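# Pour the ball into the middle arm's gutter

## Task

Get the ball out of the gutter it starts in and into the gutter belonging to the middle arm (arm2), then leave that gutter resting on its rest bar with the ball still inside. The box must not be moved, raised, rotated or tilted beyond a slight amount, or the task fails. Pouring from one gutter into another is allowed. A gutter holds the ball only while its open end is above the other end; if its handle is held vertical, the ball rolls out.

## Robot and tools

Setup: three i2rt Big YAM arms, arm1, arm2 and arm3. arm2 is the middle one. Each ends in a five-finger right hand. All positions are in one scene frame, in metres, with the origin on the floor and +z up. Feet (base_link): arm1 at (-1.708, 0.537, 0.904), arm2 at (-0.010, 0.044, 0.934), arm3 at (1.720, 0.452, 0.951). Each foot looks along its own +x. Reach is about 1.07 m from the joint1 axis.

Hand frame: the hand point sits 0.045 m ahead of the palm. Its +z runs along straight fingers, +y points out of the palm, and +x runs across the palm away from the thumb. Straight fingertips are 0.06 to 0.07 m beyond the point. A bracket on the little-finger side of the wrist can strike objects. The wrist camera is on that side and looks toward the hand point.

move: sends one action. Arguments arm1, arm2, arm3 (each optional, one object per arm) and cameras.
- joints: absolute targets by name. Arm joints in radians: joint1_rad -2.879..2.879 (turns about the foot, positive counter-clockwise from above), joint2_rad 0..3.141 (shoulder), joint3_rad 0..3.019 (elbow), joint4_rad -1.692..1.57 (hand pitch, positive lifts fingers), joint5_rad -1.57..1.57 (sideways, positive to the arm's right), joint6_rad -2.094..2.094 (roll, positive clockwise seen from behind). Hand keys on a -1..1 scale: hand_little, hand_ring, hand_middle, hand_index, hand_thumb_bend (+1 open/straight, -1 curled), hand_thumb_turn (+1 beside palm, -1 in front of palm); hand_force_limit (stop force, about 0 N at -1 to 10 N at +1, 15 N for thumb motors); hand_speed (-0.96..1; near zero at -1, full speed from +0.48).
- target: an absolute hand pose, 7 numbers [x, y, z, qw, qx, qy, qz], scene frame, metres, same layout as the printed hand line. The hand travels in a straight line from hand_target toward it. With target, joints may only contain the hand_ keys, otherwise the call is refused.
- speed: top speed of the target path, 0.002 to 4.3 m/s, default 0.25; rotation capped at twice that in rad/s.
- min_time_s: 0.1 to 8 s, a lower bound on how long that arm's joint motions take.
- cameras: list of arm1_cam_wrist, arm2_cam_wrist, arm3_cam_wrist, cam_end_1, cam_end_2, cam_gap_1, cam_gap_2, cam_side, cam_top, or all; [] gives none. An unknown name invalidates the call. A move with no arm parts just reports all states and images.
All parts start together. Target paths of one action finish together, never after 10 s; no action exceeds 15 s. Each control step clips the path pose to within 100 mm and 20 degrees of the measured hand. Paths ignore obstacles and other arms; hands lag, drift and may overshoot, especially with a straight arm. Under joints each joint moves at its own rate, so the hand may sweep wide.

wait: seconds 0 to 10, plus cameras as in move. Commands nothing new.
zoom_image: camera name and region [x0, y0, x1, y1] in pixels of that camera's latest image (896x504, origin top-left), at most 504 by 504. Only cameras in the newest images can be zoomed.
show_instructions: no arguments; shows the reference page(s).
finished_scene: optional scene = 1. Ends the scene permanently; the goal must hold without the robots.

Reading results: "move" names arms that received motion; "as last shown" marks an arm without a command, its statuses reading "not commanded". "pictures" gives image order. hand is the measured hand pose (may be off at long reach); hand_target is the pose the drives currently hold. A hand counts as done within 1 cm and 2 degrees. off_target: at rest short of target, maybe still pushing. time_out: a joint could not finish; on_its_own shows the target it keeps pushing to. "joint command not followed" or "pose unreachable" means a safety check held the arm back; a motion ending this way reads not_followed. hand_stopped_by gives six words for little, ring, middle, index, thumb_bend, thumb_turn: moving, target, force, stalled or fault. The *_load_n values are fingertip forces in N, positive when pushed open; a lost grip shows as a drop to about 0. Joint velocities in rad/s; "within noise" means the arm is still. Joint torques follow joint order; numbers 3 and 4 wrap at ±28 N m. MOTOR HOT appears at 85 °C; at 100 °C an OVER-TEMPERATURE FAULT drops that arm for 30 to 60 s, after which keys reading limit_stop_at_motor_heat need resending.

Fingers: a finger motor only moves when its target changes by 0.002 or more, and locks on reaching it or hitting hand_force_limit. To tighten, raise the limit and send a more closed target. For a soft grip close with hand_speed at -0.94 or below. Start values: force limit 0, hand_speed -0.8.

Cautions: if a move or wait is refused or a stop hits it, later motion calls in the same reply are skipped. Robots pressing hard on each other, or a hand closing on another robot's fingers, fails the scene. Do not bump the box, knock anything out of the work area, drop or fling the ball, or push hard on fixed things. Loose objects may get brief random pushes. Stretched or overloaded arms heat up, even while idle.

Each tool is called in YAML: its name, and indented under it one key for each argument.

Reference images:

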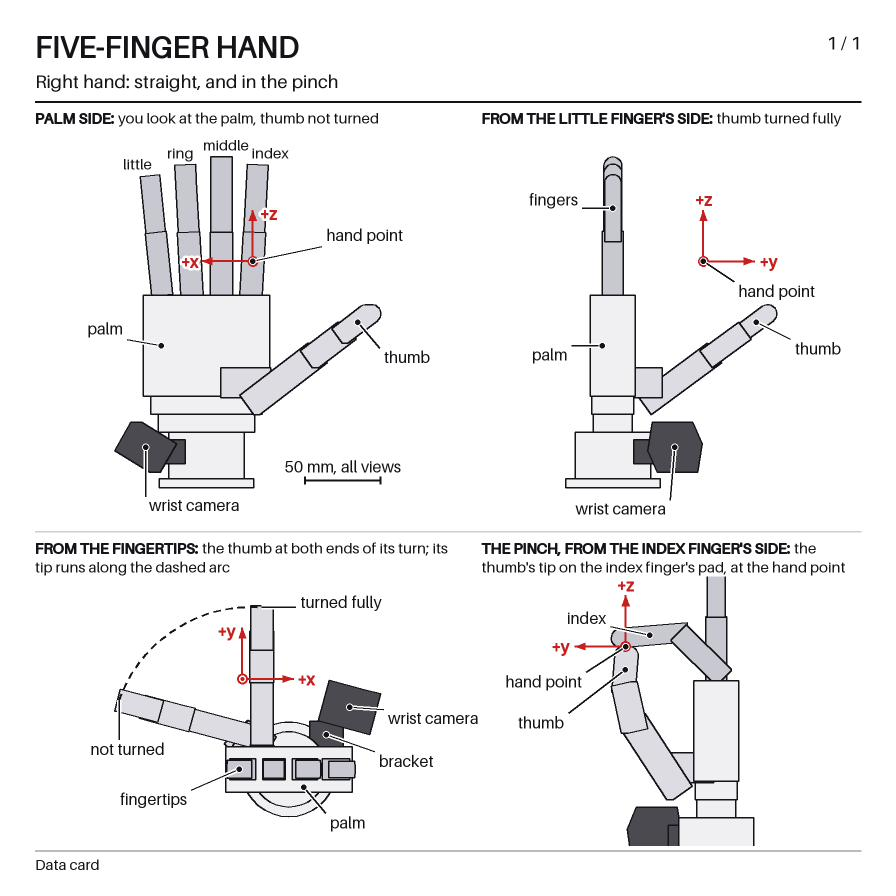

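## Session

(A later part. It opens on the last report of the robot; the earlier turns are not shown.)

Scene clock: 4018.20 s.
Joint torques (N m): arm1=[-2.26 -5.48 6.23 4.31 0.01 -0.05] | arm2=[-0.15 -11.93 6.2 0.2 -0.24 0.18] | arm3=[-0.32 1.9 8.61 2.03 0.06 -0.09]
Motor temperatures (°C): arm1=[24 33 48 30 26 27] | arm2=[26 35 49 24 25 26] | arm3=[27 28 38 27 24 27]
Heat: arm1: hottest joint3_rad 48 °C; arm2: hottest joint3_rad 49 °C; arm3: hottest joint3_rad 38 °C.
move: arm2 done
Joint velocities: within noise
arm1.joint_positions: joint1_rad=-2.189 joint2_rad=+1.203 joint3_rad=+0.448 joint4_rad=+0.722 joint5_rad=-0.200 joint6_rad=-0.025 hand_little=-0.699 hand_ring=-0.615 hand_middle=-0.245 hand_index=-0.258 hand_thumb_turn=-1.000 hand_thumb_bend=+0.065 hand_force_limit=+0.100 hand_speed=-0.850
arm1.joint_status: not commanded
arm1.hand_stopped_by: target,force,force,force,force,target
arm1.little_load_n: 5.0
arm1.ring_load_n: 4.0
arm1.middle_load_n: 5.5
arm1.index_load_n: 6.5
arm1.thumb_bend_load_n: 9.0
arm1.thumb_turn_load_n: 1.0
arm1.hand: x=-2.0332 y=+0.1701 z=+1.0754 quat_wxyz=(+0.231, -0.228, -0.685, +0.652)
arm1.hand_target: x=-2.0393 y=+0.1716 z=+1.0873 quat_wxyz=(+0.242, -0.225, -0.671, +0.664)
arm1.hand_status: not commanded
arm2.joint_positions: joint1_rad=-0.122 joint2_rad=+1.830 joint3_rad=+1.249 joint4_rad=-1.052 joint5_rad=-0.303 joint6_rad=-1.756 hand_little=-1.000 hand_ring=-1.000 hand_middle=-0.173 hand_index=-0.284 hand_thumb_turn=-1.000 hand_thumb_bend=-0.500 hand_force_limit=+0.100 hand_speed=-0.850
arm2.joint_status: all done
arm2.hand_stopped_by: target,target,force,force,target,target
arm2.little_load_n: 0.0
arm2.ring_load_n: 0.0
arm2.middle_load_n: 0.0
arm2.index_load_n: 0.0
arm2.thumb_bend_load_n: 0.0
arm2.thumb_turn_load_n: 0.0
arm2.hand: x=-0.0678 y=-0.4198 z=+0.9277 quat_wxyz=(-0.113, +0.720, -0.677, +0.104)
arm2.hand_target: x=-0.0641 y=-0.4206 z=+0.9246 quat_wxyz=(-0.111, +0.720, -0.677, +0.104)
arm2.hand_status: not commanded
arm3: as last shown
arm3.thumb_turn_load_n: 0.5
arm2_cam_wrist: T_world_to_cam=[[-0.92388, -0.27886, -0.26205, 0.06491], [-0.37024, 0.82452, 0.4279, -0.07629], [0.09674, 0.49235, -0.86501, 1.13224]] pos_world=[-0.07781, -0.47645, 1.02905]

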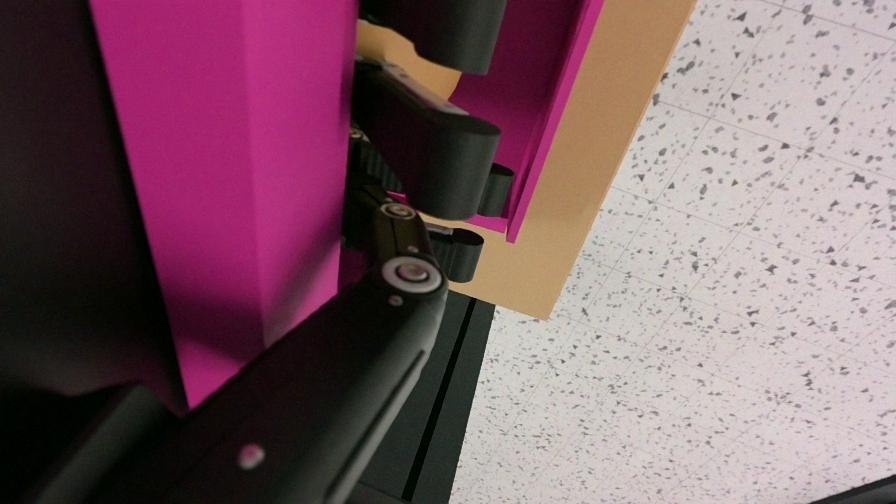

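move:
  arm2: {"joints": {"hand_thumb_bend": 1.0, "hand_speed": -0.7}}
  cameras: ["arm2_cam_wrist", "cam_side"]

move:
  arm2: {"joints": {"hand_little": -0.3, "hand_ring": -0.3, "hand_middle": -0.05, "hand_index": -0.1, "hand_speed": -0.85}}
  cameras: ["arm2_cam_wrist", "cam_side"]

zoom_image:
  camera: "cam_side"
  region: [430, 250, 510, 320]

Scene clock: 4173.93 s.
Joint torques (N m): arm1=[-1.26 -6.07 6.57 4.22 -0.01 -0.07] | arm2=[-0.15 -11.99 6.22 0.21 -0.22 0.17] | arm3=[0.62 1.08 8.46 1.98 0 -0.05]
Motor temperatures (°C): arm1=[24 33 47 31 26 27] | arm2=[26 35 47 24 25 26] | arm3=[27 28 38 27 24 27]
Heat: arm1: hottest joint3_rad 47 °C; arm2: hottest joint3_rad 47 °C; arm3: hottest joint3_rad 38 °C.
move: arm2 done
Joint velocities: within noise
arm1: as last shown
arm1.ring_load_n: 3.5
arm1.index_load_n: 7.0
arm1.thumb_bend_load_n: 8.5
arm2.joint_positions: joint1_rad=-0.122 joint2_rad=+1.830 joint3_rad=+1.249 joint4_rad=-1.052 joint5_rad=-0.303 joint6_rad=-1.756 hand_little=-1.000 hand_ring=-1.000 hand_middle=-0.173 hand_index=-0.284 hand_thumb_turn=-1.000 hand_thumb_bend=+1.000 hand_force_limit=+0.100 hand_speed=-0.700
arm2.joint_status: all done
arm2.hand_stopped_by: target,target,force,force,target,target
arm2.little_load_n: 0.0
arm2.ring_load_n: 0.0
arm2.middle_load_n: 0.0
arm2.index_load_n: 0.0
arm2.thumb_bend_load_n: 0.0
arm2.thumb_turn_load_n: 0.0
arm2.hand: x=-0.0678 y=-0.4198 z=+0.9277 quat_wxyz=(-0.113, +0.720, -0.677, +0.104)
arm2.hand_target: x=-0.0641 y=-0.4206 z=+0.9246 quat_wxyz=(-0.111, +0.720, -0.677, +0.104)
arm2.hand_status: not commanded
arm3.joint_positions: joint1_rad=+0.242 joint2_rad=+0.635 joint3_rad=+1.359 joint4_rad=-1.149 joint5_rad=-0.046 joint6_rad=-1.300 hand_little=+1.000 hand_ring=+1.000 hand_middle=+1.000 hand_index=+1.000 hand_thumb_turn=+1.000 hand_thumb_bend=+1.000 hand_force_limit=+0.000 hand_speed=-0.800
arm3.joint_status: not commanded
arm3.hand_stopped_by: target,target,target,target,target,target
arm3.little_load_n: 0.0
arm3.ring_load_n: 0.0
arm3.middle_load_n: 0.0
arm3.index_load_n: 0.0
arm3.thumb_bend_load_n: 0.0
arm3.thumb_turn_load_n: 0.0
arm3.hand: x=+1.4583 y=+0.3654 z=+1.4599 quat_wxyz=(+0.501, +0.088, -0.837, +0.201)
arm3.hand_target: x=+1.4594 y=+0.3657 z=+1.4708 quat_wxyz=(+0.510, +0.088, -0.831, +0.204)
arm3.hand_status: not commanded
arm2_cam_wrist: T_world_to_cam=[[-0.92399, -0.27863, -0.26194, 0.06487], [-0.36996, 0.82472, 0.42776, -0.07595], [0.09684, 0.49215, -0.86511, 1.13231]] pos_world=[-0.07781, -0.47655, 1.02905]

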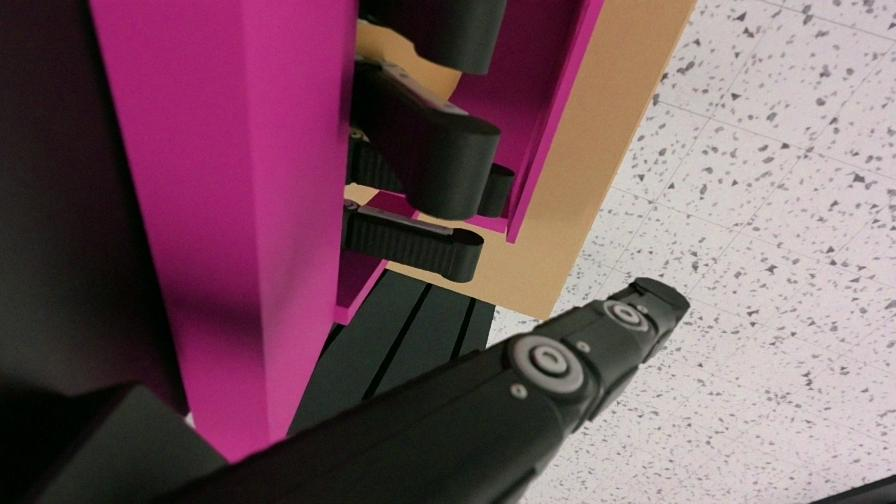

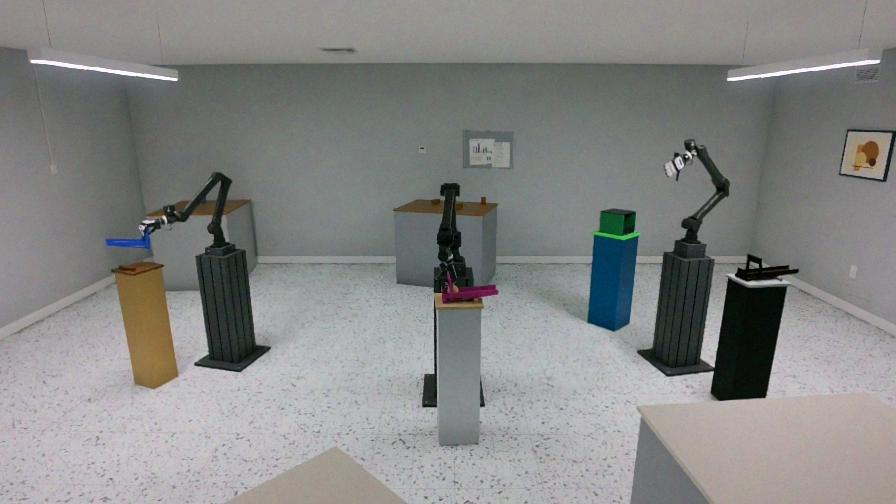

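Scene clock: 4176.10 s.
Joint torques (N m): arm1=[-1.44 -4.42 6.35 4.25 -0.01 -0.06] | arm2=[-0.09 -10.7 6.31 0.23 -0.51 0.11] | arm3=[1.03 2.32 8.54 1.99 0.06 -0.04]
Motor temperatures (°C): arm1=[24 33 47 31 26 27] | arm2=[26 35 47 24 25 26] | arm3=[27 28 38 27 24 27]
Heat: arm1: hottest joint3_rad 47 °C; arm2: hottest joint3_rad 47 °C; arm3: hottest joint3_rad 38 °C.
move: arm2 done
Joint velocities: within noise
arm1, arm3: as last shown
arm1.middle_load_n: 5.0
arm1.thumb_bend_load_n: 9.0
arm1.thumb_turn_load_n: 1.5
arm2.joint_positions: joint1_rad=-0.122 joint2_rad=+1.814 joint3_rad=+1.249 joint4_rad=-1.052 joint5_rad=-0.297 joint6_rad=-1.750 hand_little=-0.300 hand_ring=-0.300 hand_middle=-0.050 hand_index=-0.100 hand_thumb_turn=-1.000 hand_thumb_bend=+1.000 hand_force_limit=+0.100 hand_speed=-0.850
arm2.joint_status: all done
arm2.hand_stopped_by: target,target,target,target,target,target
arm2.little_load_n: -1.5
arm2.ring_load_n: -0.5
arm2.middle_load_n: 0.0
arm2.index_load_n: 0.0
arm2.thumb_bend_load_n: 0.0
arm2.thumb_turn_load_n: 0.0
arm2.hand: x=-0.0691 y=-0.4214 z=+0.9347 quat_wxyz=(-0.105, +0.720, -0.678, +0.106)
arm2.hand_target: x=-0.0640 y=-0.4205 z=+0.9245 quat_wxyz=(-0.111, +0.720, -0.677, +0.104)
arm2.hand_status: not commanded
arm2_cam_wrist: T_world_to_cam=[[-0.92735, -0.27759, -0.25094, 0.05489], [-0.36263, 0.83214, 0.41958, -0.06687], [0.09234, 0.48009, -0.87234, 1.14076]] pos_world=[-0.07868, -0.47679, 1.03696]

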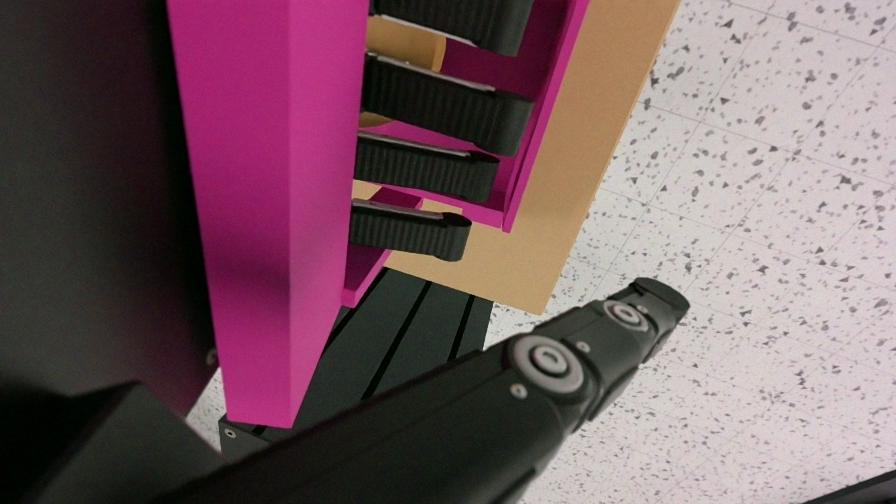

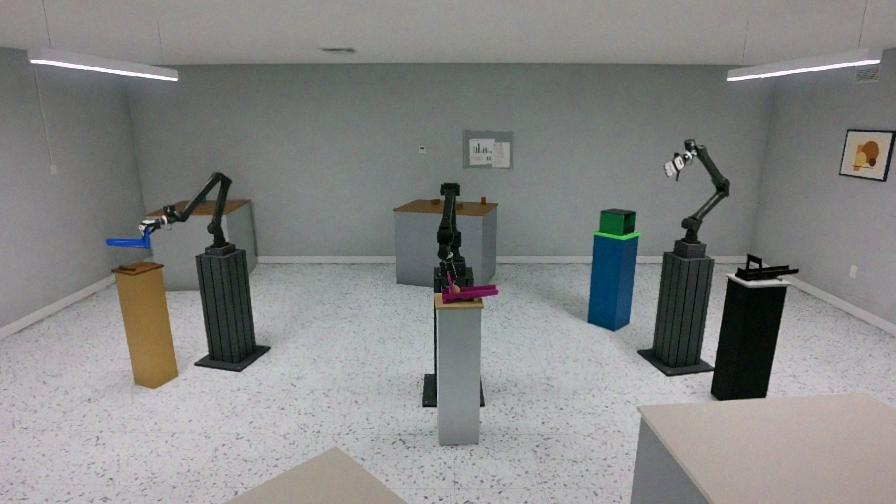

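Scaled by 6.300.

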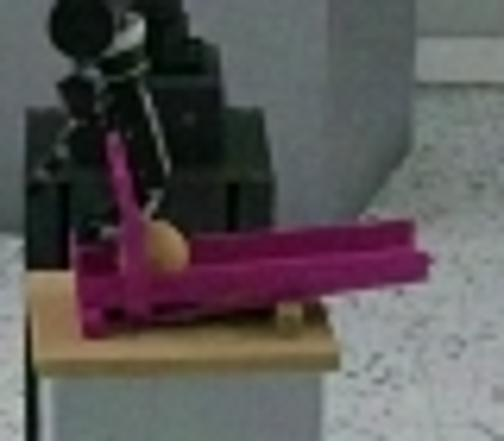

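move:
  arm2: {"target": [-0.066, -0.4210, 0.949, -0.108, 0.7199, -0.6775, 0.106], "speed": 0.04}
  cameras: ["arm2_cam_wrist", "cam_side", "cam_end_1"]

zoom_image:
  camera: "cam_side"
  region: [430, 250, 510, 320]

zoom_image:
  camera: "arm2_cam_wrist"
  region: [300, 0, 600, 320]

Scene clock: 4189.73 s.
Joint torques (N m): arm1=[-1.73 -5.95 6.28 4.41 -0.02 -0.11] | arm2=[-0.44 -12.98 7.92 -1.09 -0.42 0.1] | arm3=[0.62 1.73 8.68 2.03 0.06 -0.05]
Motor temperatures (°C): arm1=[24 33 47 31 26 27] | arm2=[26 34 47 24 25 26] | arm3=[27 28 38 27 24 27]
Heat: arm1: hottest joint3_rad 47 °C; arm2: hottest joint3_rad 47 °C; arm3: hottest joint3_rad 38 °C.
move: arm2 off_target
Joint velocities: within noise
arm1, arm3: as last shown
arm1.middle_load_n: 5.5
arm1.thumb_bend_load_n: 8.5
arm2.joint_positions: joint1_rad=-0.122 joint2_rad=+1.810 joint3_rad=+1.249 joint4_rad=-1.071 joint5_rad=-0.298 joint6_rad=-1.750 hand_little=-0.300 hand_ring=-0.300 hand_middle=-0.050 hand_index=-0.100 hand_thumb_turn=-1.000 hand_thumb_bend=+1.000 hand_force_limit=+0.100 hand_speed=-0.850
arm2.joint_status: not commanded
arm2.hand_stopped_by: target,target,target,target,target,target
arm2.little_load_n: 0.0
arm2.ring_load_n: 0.0
arm2.middle_load_n: 0.0
arm2.index_load_n: 0.0
arm2.thumb_bend_load_n: 0.0
arm2.thumb_turn_load_n: 0.0
arm2.hand: x=-0.0683 y=-0.4166 z=+0.9374 quat_wxyz=(-0.112, +0.719, -0.679, +0.102)
arm2.hand_target: x=-0.0660 y=-0.4210 z=+0.9489 quat_wxyz=(-0.108, +0.720, -0.677, +0.106)
arm2.hand_status: off_target (0.013 m and 0.7 deg from the pose sent, 0.015 m and 0.3 deg at the start)
pictures: arm2_cam_wrist, cam_end_1, cam_side
arm2_cam_wrist: T_world_to_cam=[[-0.92662, -0.27374, -0.25775, 0.06567], [-0.36384, 0.82573, 0.43104, -0.08524], [0.09484, 0.49319, -0.86474, 1.13916]] pos_world=[-0.0782, -0.47346, 1.03875]

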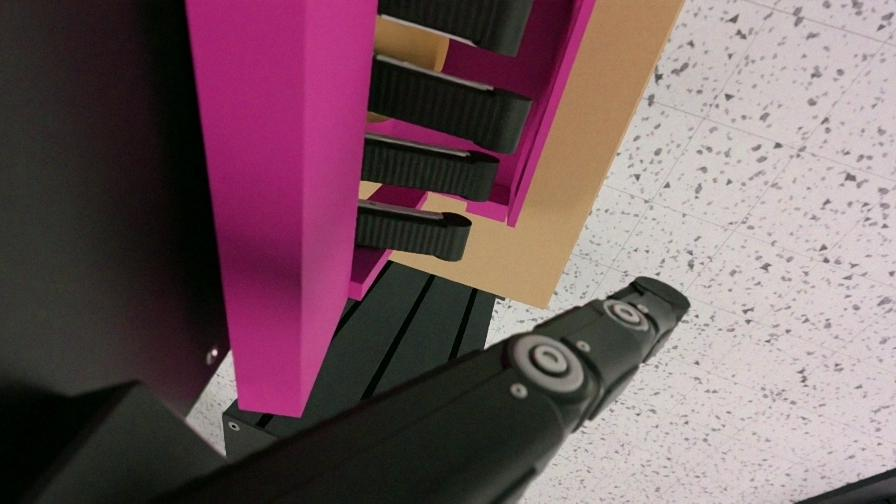

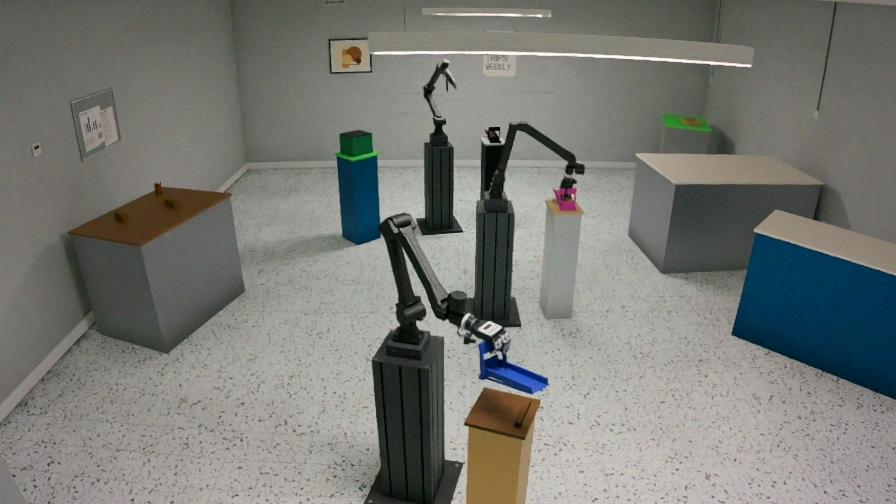

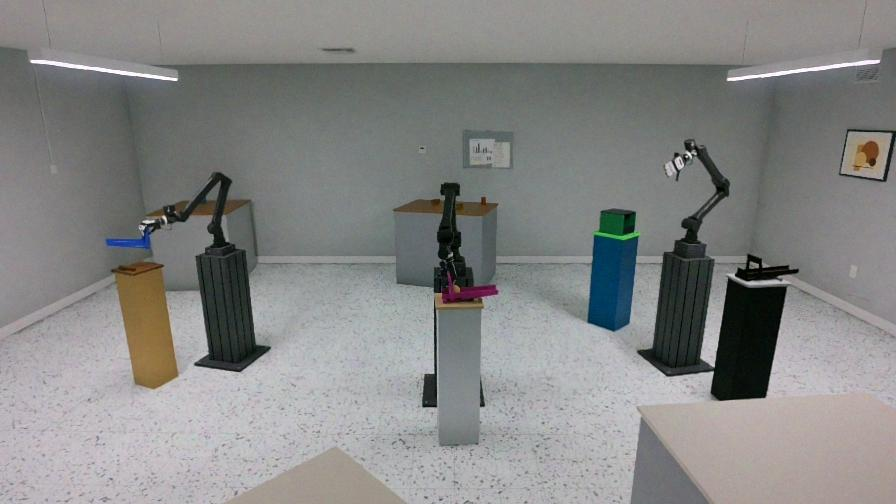

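Scaled by 6.300.

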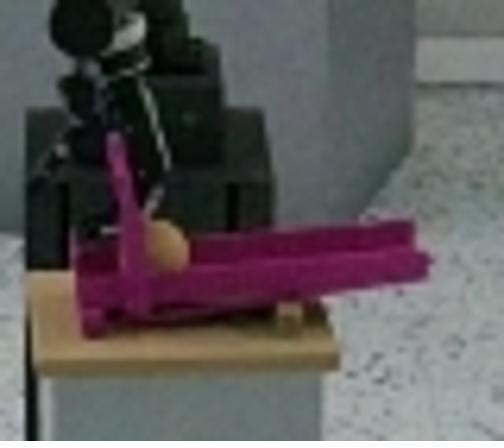

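Scaled by 1.575.

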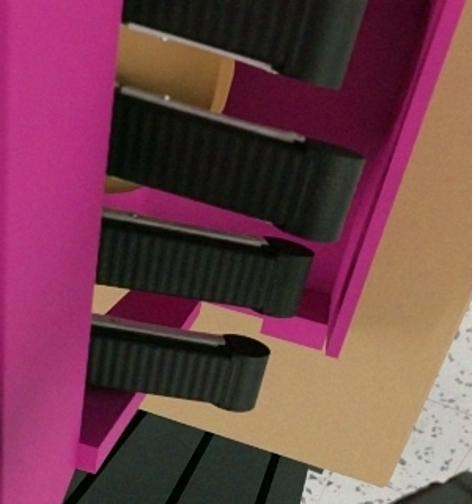

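move:
  arm2: {"joints": {"hand_little": 0.0, "hand_ring": 0.0, "hand_middle": 0.1, "hand_index": 0.1}}

move:
  arm2: {"target": [-0.064, -0.4210, 0.960, -0.108, 0.7199, -0.6775, 0.106], "speed": 0.04}
  cameras: ["arm2_cam_wrist", "cam_side"]

zoom_image:
  camera: "cam_side"
  region: [430, 250, 510, 320]

zoom_image:
  camera: "arm2_cam_wrist"
  region: [200, 0, 600, 320]

Scene clock: 4212.73 s.
Joint torques (N m): arm1=[-1.26 -5.36 6.37 4.3 -0.05 -0.04] | arm2=[-0.5 -12.4 7.97 -1.03 -0.42 0.1] | arm3=[-0.03 1.79 8.31 1.99 0.01 -0.13]
Motor temperatures (°C): arm1=[24 33 47 31 26 27] | arm2=[26 34 48 24 25 26] | arm3=[27 28 38 27 24 27]
Heat: arm1: hottest joint3_rad 47 °C; arm2: hottest joint3_rad 48 °C; arm3: hottest joint3_rad 38 °C.
move: arm2 done
Joint velocities: within noise
arm1, arm3: as last shown
arm2.joint_positions: joint1_rad=-0.122 joint2_rad=+1.802 joint3_rad=+1.249 joint4_rad=-1.073 joint5_rad=-0.298 joint6_rad=-1.750 hand_little=+0.000 hand_ring=+0.000 hand_middle=+0.100 hand_index=+0.100 hand_thumb_turn=-1.000 hand_thumb_bend=+1.000 hand_force_limit=+0.100 hand_speed=-0.850
arm2.joint_status: all done
arm2.hand_stopped_by: target,target,target,target,target,target
arm2.little_load_n: -0.5
arm2.ring_load_n: 0.0
arm2.middle_load_n: 0.0
arm2.index_load_n: -0.5
arm2.thumb_bend_load_n: 0.0
arm2.thumb_turn_load_n: 0.0
arm2.hand: x=-0.0684 y=-0.4172 z=+0.9409 quat_wxyz=(-0.109, +0.719, -0.679, +0.103)
arm2.hand_target: x=-0.0660 y=-0.4209 z=+0.9489 quat_wxyz=(-0.108, +0.720, -0.677, +0.106)
arm2.hand_status: not commanded
pictures: none

Scene clock: 4213.70 s.
Joint torques (N m): arm1=[-1.2 -5.07 6.16 4.31 0.02 -0.05] | arm2=[-0.09 -13.22 8.75 -1.02 -0.43 0.13] | arm3=[0.15 1.14 8.58 1.96 0.06 -0.11]
Motor temperatures (°C): arm1=[24 33 47 31 26 27] | arm2=[26 34 48 24 25 26] | arm3=[27 28 38 27 24 27]
Heat: arm1: hottest joint3_rad 47 °C; arm2: hottest joint3_rad 48 °C; arm3: hottest joint3_rad 38 °C.
move: arm2 off_target
Joint velocities: within noise
arm1, arm3: as last shown
arm1.ring_load_n: 4.0
arm1.middle_load_n: 5.0
arm1.thumb_bend_load_n: 9.0
arm1.thumb_turn_load_n: 1.0
arm2.joint_positions: joint1_rad=-0.122 joint2_rad=+1.798 joint3_rad=+1.249 joint4_rad=-1.099 joint5_rad=-0.298 joint6_rad=-1.750 hand_little=+0.000 hand_ring=+0.000 hand_middle=+0.100 hand_index=+0.100 hand_thumb_turn=-1.000 hand_thumb_bend=+1.000 hand_force_limit=+0.100 hand_speed=-0.850
arm2.joint_status: not commanded
arm2.hand_stopped_by: target,target,target,target,target,target
arm2.little_load_n: 0.0
arm2.ring_load_n: 0.0
arm2.middle_load_n: 0.0
arm2.index_load_n: 0.0
arm2.thumb_bend_load_n: 0.0
arm2.thumb_turn_load_n: 0.0
arm2.hand: x=-0.0674 y=-0.4105 z=+0.9435 quat_wxyz=(-0.118, +0.718, -0.679, +0.097)
arm2.hand_target: x=-0.0639 y=-0.4207 z=+0.9599 quat_wxyz=(-0.108, +0.720, -0.677, +0.106)
arm2.hand_status: off_target (0.020 m and 1.6 deg from the pose sent, 0.020 m and 0.4 deg at the start)
arm2_cam_wrist: T_world_to_cam=[[-0.92598, -0.26987, -0.26404, 0.07741], [-0.36501, 0.81869, 0.4433, -0.10711], [0.09654, 0.50687, -0.8566, 1.13939]] pos_world=[-0.07741, -0.46893, 1.04393]

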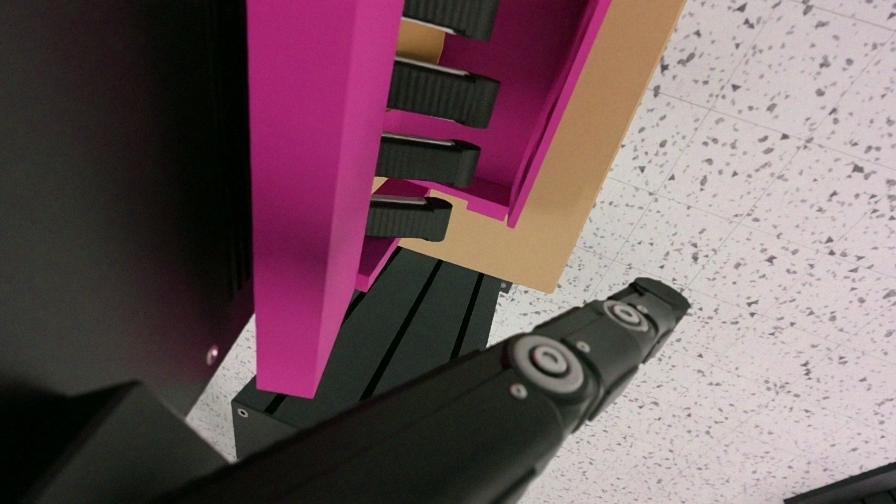

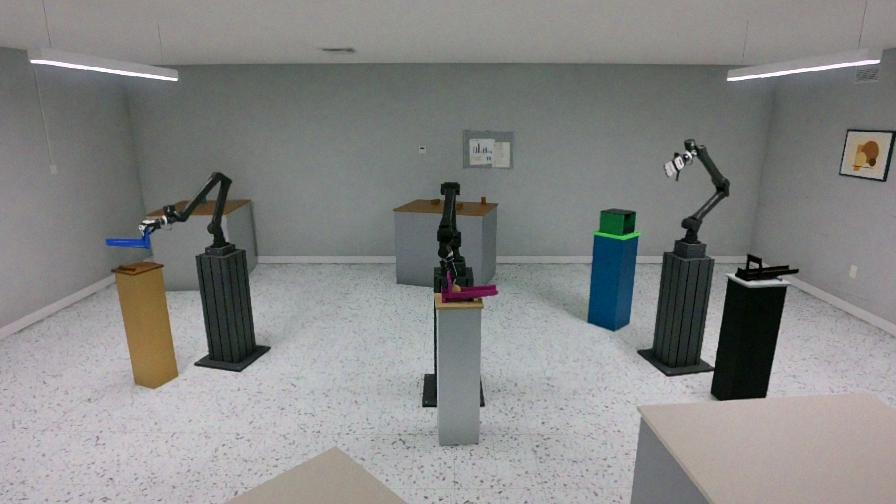

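Scaled by 6.300.

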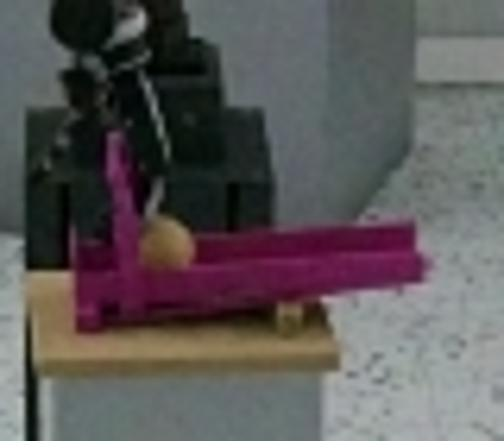

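Scaled by 1.260.

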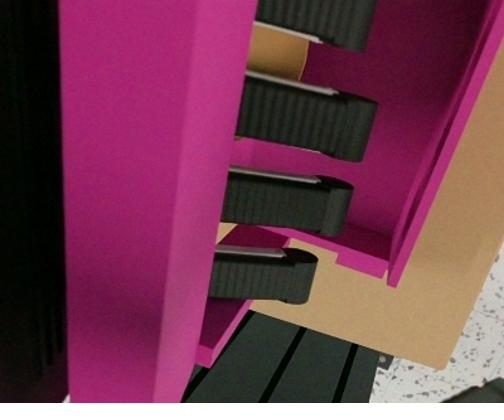

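move:
  arm2: {"joints": {"hand_little": 0.3, "hand_ring": 0.3, "hand_middle": 0.3, "hand_index": 0.3}}
  cameras: ["arm2_cam_wrist", "cam_side"]

zoom_image:
  camera: "cam_side"
  region: [430, 250, 510, 320]

Scene clock: 4240.70 s.
Joint torques (N m): arm1=[-1.32 -5.54 6.57 4.37 0.01 -0.12] | arm2=[-0.09 -12.1 8.83 -0.99 -0.44 0.13] | arm3=[0.38 1.08 8.59 2.22 0.05 -0.01]
Motor temperatures (°C): arm1=[24 33 46 31 26 27] | arm2=[26 34 49 24 25 26] | arm3=[27 28 38 27 24 27]
Heat: arm1: hottest joint3_rad 46 °C; arm2: hottest joint3_rad 49 °C; arm3: hottest joint3_rad 38 °C.
move: arm2 done
Joint velocities: within noise
arm1, arm3: as last shown
arm1.middle_load_n: 5.5
arm1.index_load_n: 6.5
arm1.thumb_bend_load_n: 8.5
arm1.thumb_turn_load_n: 1.5
arm2.joint_positions: joint1_rad=-0.122 joint2_rad=+1.784 joint3_rad=+1.249 joint4_rad=-1.099 joint5_rad=-0.298 joint6_rad=-1.750 hand_little=+0.300 hand_ring=+0.300 hand_middle=+0.300 hand_index=+0.300 hand_thumb_turn=-1.000 hand_thumb_bend=+1.000 hand_force_limit=+0.100 hand_speed=-0.850
arm2.joint_status: all done
arm2.hand_stopped_by: target,target,target,target,target,target
arm2.little_load_n: -1.0
arm2.ring_load_n: 0.0
arm2.middle_load_n: 0.0
arm2.index_load_n: 0.0
arm2.thumb_bend_load_n: 0.0
arm2.thumb_turn_load_n: 0.5
arm2.hand: x=-0.0676 y=-0.4121 z=+0.9495 quat_wxyz=(-0.112, +0.719, -0.679, +0.101)
arm2.hand_target: x=-0.0640 y=-0.4207 z=+0.9600 quat_wxyz=(-0.108, +0.720, -0.677, +0.106)
arm2.hand_status: not commanded
arm2_cam_wrist: T_world_to_cam=[[-0.92647, -0.27349, -0.25858, 0.07159], [-0.36423, 0.8246, 0.43286, -0.09618], [0.09484, 0.49522, -0.86358, 1.14709]] pos_world=[-0.0775, -0.46917, 1.05074]

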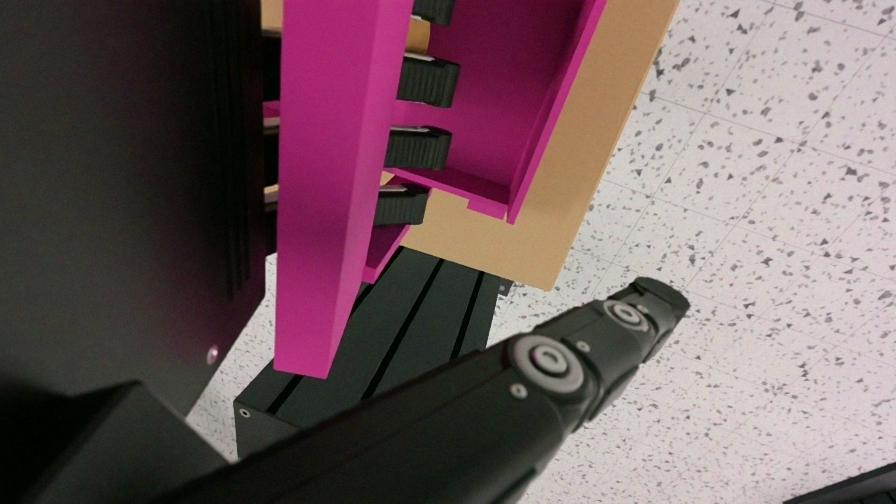

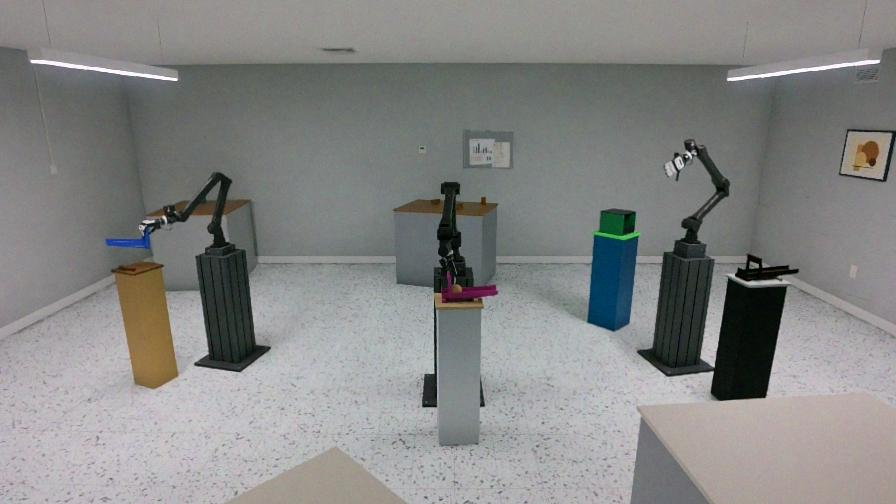

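Scaled by 6.300.

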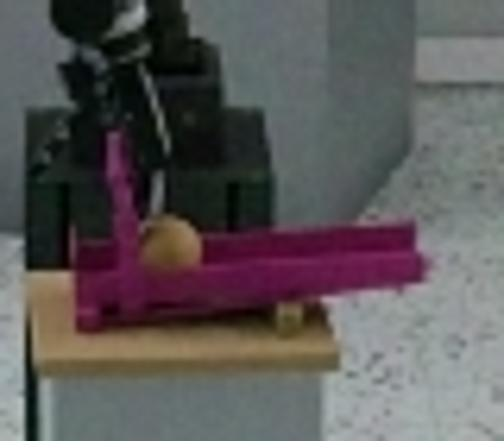

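move:
  arm2: {"target": [-0.060, -0.4210, 0.978, -0.108, 0.7199, -0.6775, 0.106], "speed": 0.04}
  cameras: ["arm2_cam_wrist", "cam_side"]

zoom_image:
  camera: "cam_side"
  region: [430, 250, 510, 320]

Scene clock: 4253.33 s.
Joint torques (N m): arm1=[-0.73 -5.48 6.53 4.08 -0.01 -0.08] | arm2=[-0.21 -12.92 10.26 -1.06 -0.44 0.21] | arm3=[0.62 1.38 8.64 2.36 0.03 -0.02]
Motor temperatures (°C): arm1=[24 33 46 31 26 27] | arm2=[26 34 50 24 25 26] | arm3=[27 28 38 27 24 27]
Heat: arm1: hottest joint3_rad 46 °C; arm2: hottest joint3_rad 50 °C; arm3: hottest joint3_rad 38 °C.
move: arm2 off_target
Joint velocities: within noise
arm1, arm3: as last shown
arm1.thumb_bend_load_n: 9.0
arm2.joint_positions: joint1_rad=-0.114 joint2_rad=+1.773 joint3_rad=+1.249 joint4_rad=-1.140 joint5_rad=-0.299 joint6_rad=-1.749 hand_little=+0.300 hand_ring=+0.300 hand_middle=+0.300 hand_index=+0.300 hand_thumb_turn=-1.000 hand_thumb_bend=+1.000 hand_force_limit=+0.100 hand_speed=-0.850
arm2.joint_status: not commanded
arm2.hand_stopped_by: target,target,target,target,target,target
arm2.little_load_n: 0.0
arm2.ring_load_n: 0.0
arm2.middle_load_n: 0.0
arm2.index_load_n: 0.0
arm2.thumb_bend_load_n: 0.0
arm2.thumb_turn_load_n: 0.0
arm2.hand: x=-0.0626 y=-0.4026 z=+0.9561 quat_wxyz=(-0.125, +0.719, -0.677, +0.092)
arm2.hand_target: x=-0.0600 y=-0.4202 z=+0.9780 quat_wxyz=(-0.108, +0.720, -0.677, +0.106)
arm2.hand_status: off_target (0.029 m and 2.5 deg from the pose sent, 0.031 m and 0.8 deg at the start)
arm3.little_load_n: -0.5
arm2_cam_wrist: T_world_to_cam=[[-0.92337, -0.27273, -0.2702, 0.09229], [-0.37215, 0.80879, 0.45538, -0.13346], [0.09434, 0.52104, -0.8483, 1.14334]] pos_world=[-0.07231, -0.46261, 1.05561]

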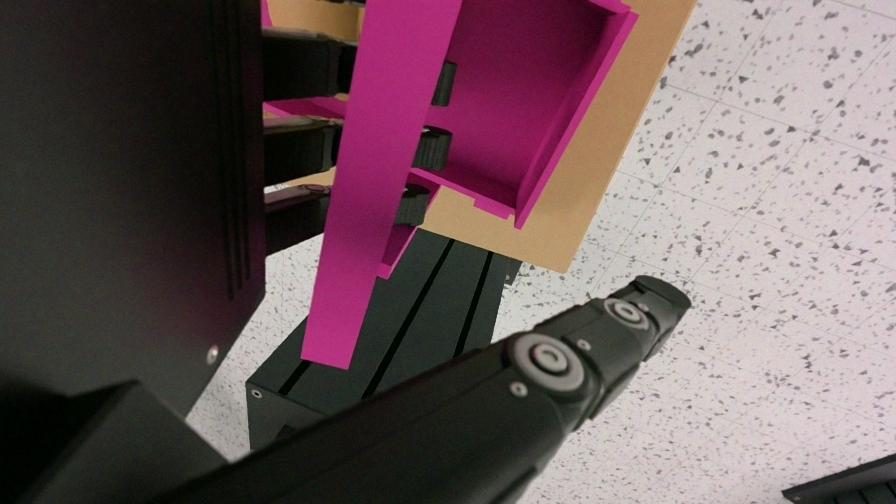

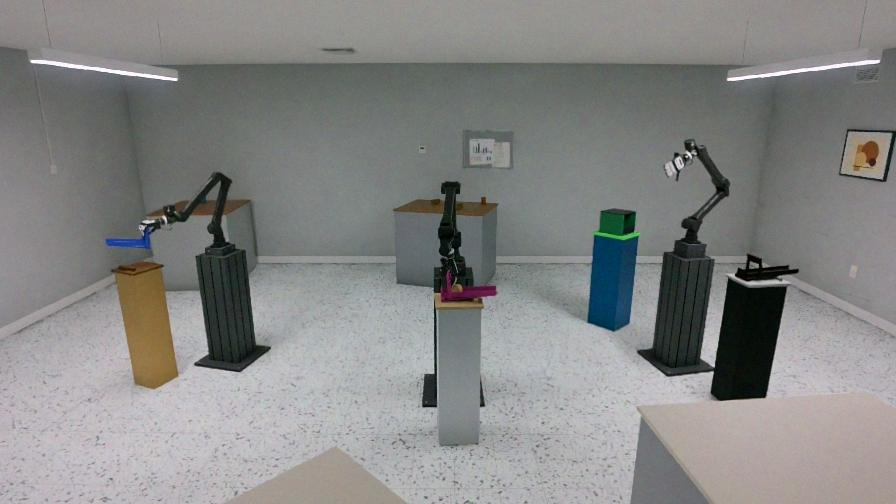

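Scaled by 6.300.

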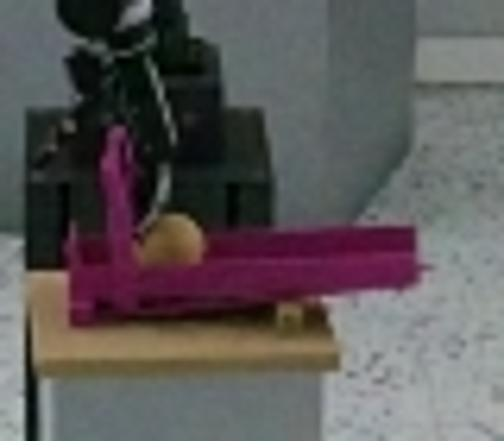

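move:
  arm2: {"joints": {"hand_little": 0.7, "hand_ring": 0.7, "hand_middle": 0.7, "hand_index": 0.7}}
  cameras: ["arm2_cam_wrist", "cam_side", "cam_end_1"]

zoom_image:
  camera: "cam_side"
  region: [430, 250, 510, 320]

zoom_image:
  camera: "cam_end_1"
  region: [540, 170, 600, 220]

Scene clock: 4301.37 s.
Joint torques (N m): arm1=[-1.44 -5.6 6.23 4.07 0.02 -0.15] | arm2=[-0.21 -12.63 10.09 -0.9 -0.44 0.19] | arm3=[0.03 2.08 8.39 2.1 0.03 -0.08]
Motor temperatures (°C): arm1=[24 33 46 31 26 27] | arm2=[26 35 52 24 25 26] | arm3=[27 28 38 27 24 27]
Heat: arm1: hottest joint3_rad 46 °C; arm2: hottest joint3_rad 52 °C; arm3: hottest joint3_rad 38 °C.
move: arm2 done
Joint velocities: within noise
arm1.joint_positions: joint1_rad=-2.189 joint2_rad=+1.203 joint3_rad=+0.448 joint4_rad=+0.722 joint5_rad=-0.200 joint6_rad=-0.025 hand_little=-0.699 hand_ring=-0.615 hand_middle=-0.245 hand_index=-0.258 hand_thumb_turn=-1.000 hand_thumb_bend=+0.065 hand_force_limit=+0.100 hand_speed=-0.850
arm1.joint_status: not commanded
arm1.hand_stopped_by: target,force,force,force,force,target
arm1.little_load_n: 4.5
arm1.ring_load_n: 4.0
arm1.middle_load_n: 5.0
arm1.index_load_n: 7.0
arm1.thumb_bend_load_n: 8.5
arm1.thumb_turn_load_n: 1.0
arm1.hand: x=-2.0332 y=+0.1701 z=+1.0754 quat_wxyz=(+0.231, -0.228, -0.685, +0.652)
arm1.hand_target: x=-2.0393 y=+0.1716 z=+1.0873 quat_wxyz=(+0.242, -0.225, -0.671, +0.664)
arm1.hand_status: not commanded
arm2.joint_positions: joint1_rad=-0.114 joint2_rad=+1.770 joint3_rad=+1.251 joint4_rad=-1.144 joint5_rad=-0.299 joint6_rad=-1.747 hand_little=+0.700 hand_ring=+0.700 hand_middle=+0.700 hand_index=+0.700 hand_thumb_turn=-1.000 hand_thumb_bend=+1.000 hand_force_limit=+0.100 hand_speed=-0.850
arm2.joint_status: all done
arm2.hand_stopped_by: target,target,target,target,target,target
arm2.little_load_n: 0.0
arm2.ring_load_n: 0.0
arm2.middle_load_n: 0.0
arm2.index_load_n: 0.0
arm2.thumb_bend_load_n: 0.0
arm2.thumb_turn_load_n: 0.0
arm2.hand: x=-0.0625 y=-0.4025 z=+0.9582 quat_wxyz=(-0.125, +0.718, -0.678, +0.092)
arm2.hand_target: x=-0.0600 y=-0.4202 z=+0.9780 quat_wxyz=(-0.108, +0.720, -0.677, +0.106)
arm2.hand_status: not commanded
arm3: as last shown
arm3.little_load_n: 0.0
pictures: arm2_cam_wrist, cam_end_1, cam_side
arm2_cam_wrist: T_world_to_cam=[[-0.92391, -0.27058, -0.27052, 0.09403], [-0.37045, 0.80951, 0.45549, -0.13406], [0.09574, 0.52104, -0.84815, 1.14498]] pos_world=[-0.07241, -0.46261, 1.05761]

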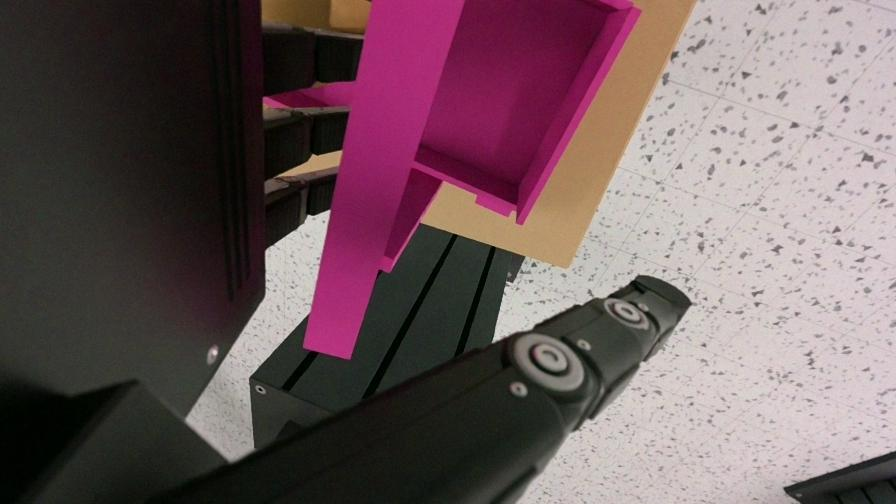

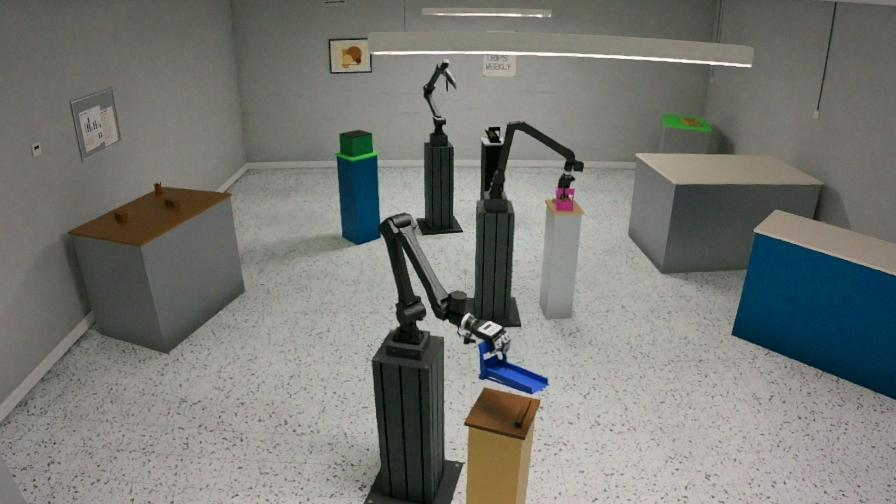

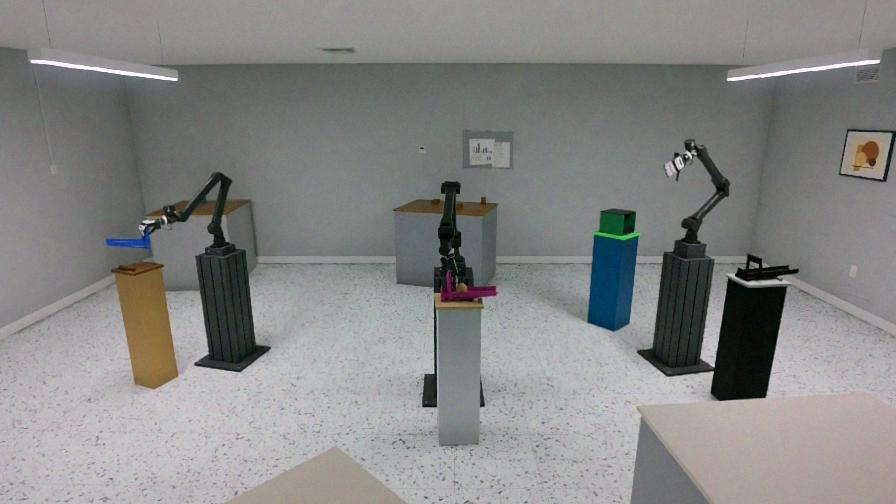

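Scaled by 6.300.

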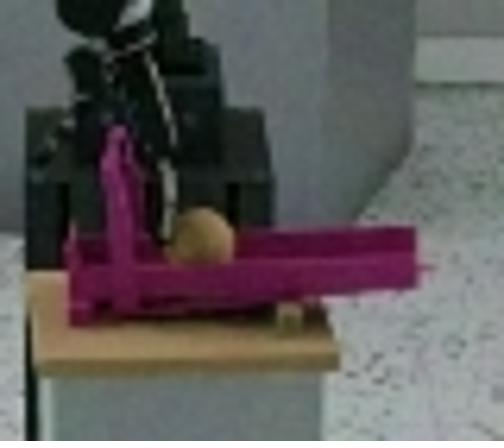

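Scaled by 8.400.

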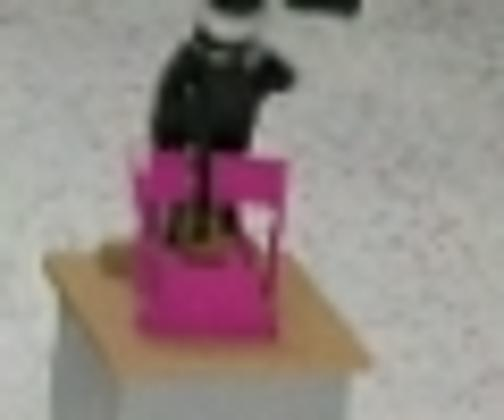

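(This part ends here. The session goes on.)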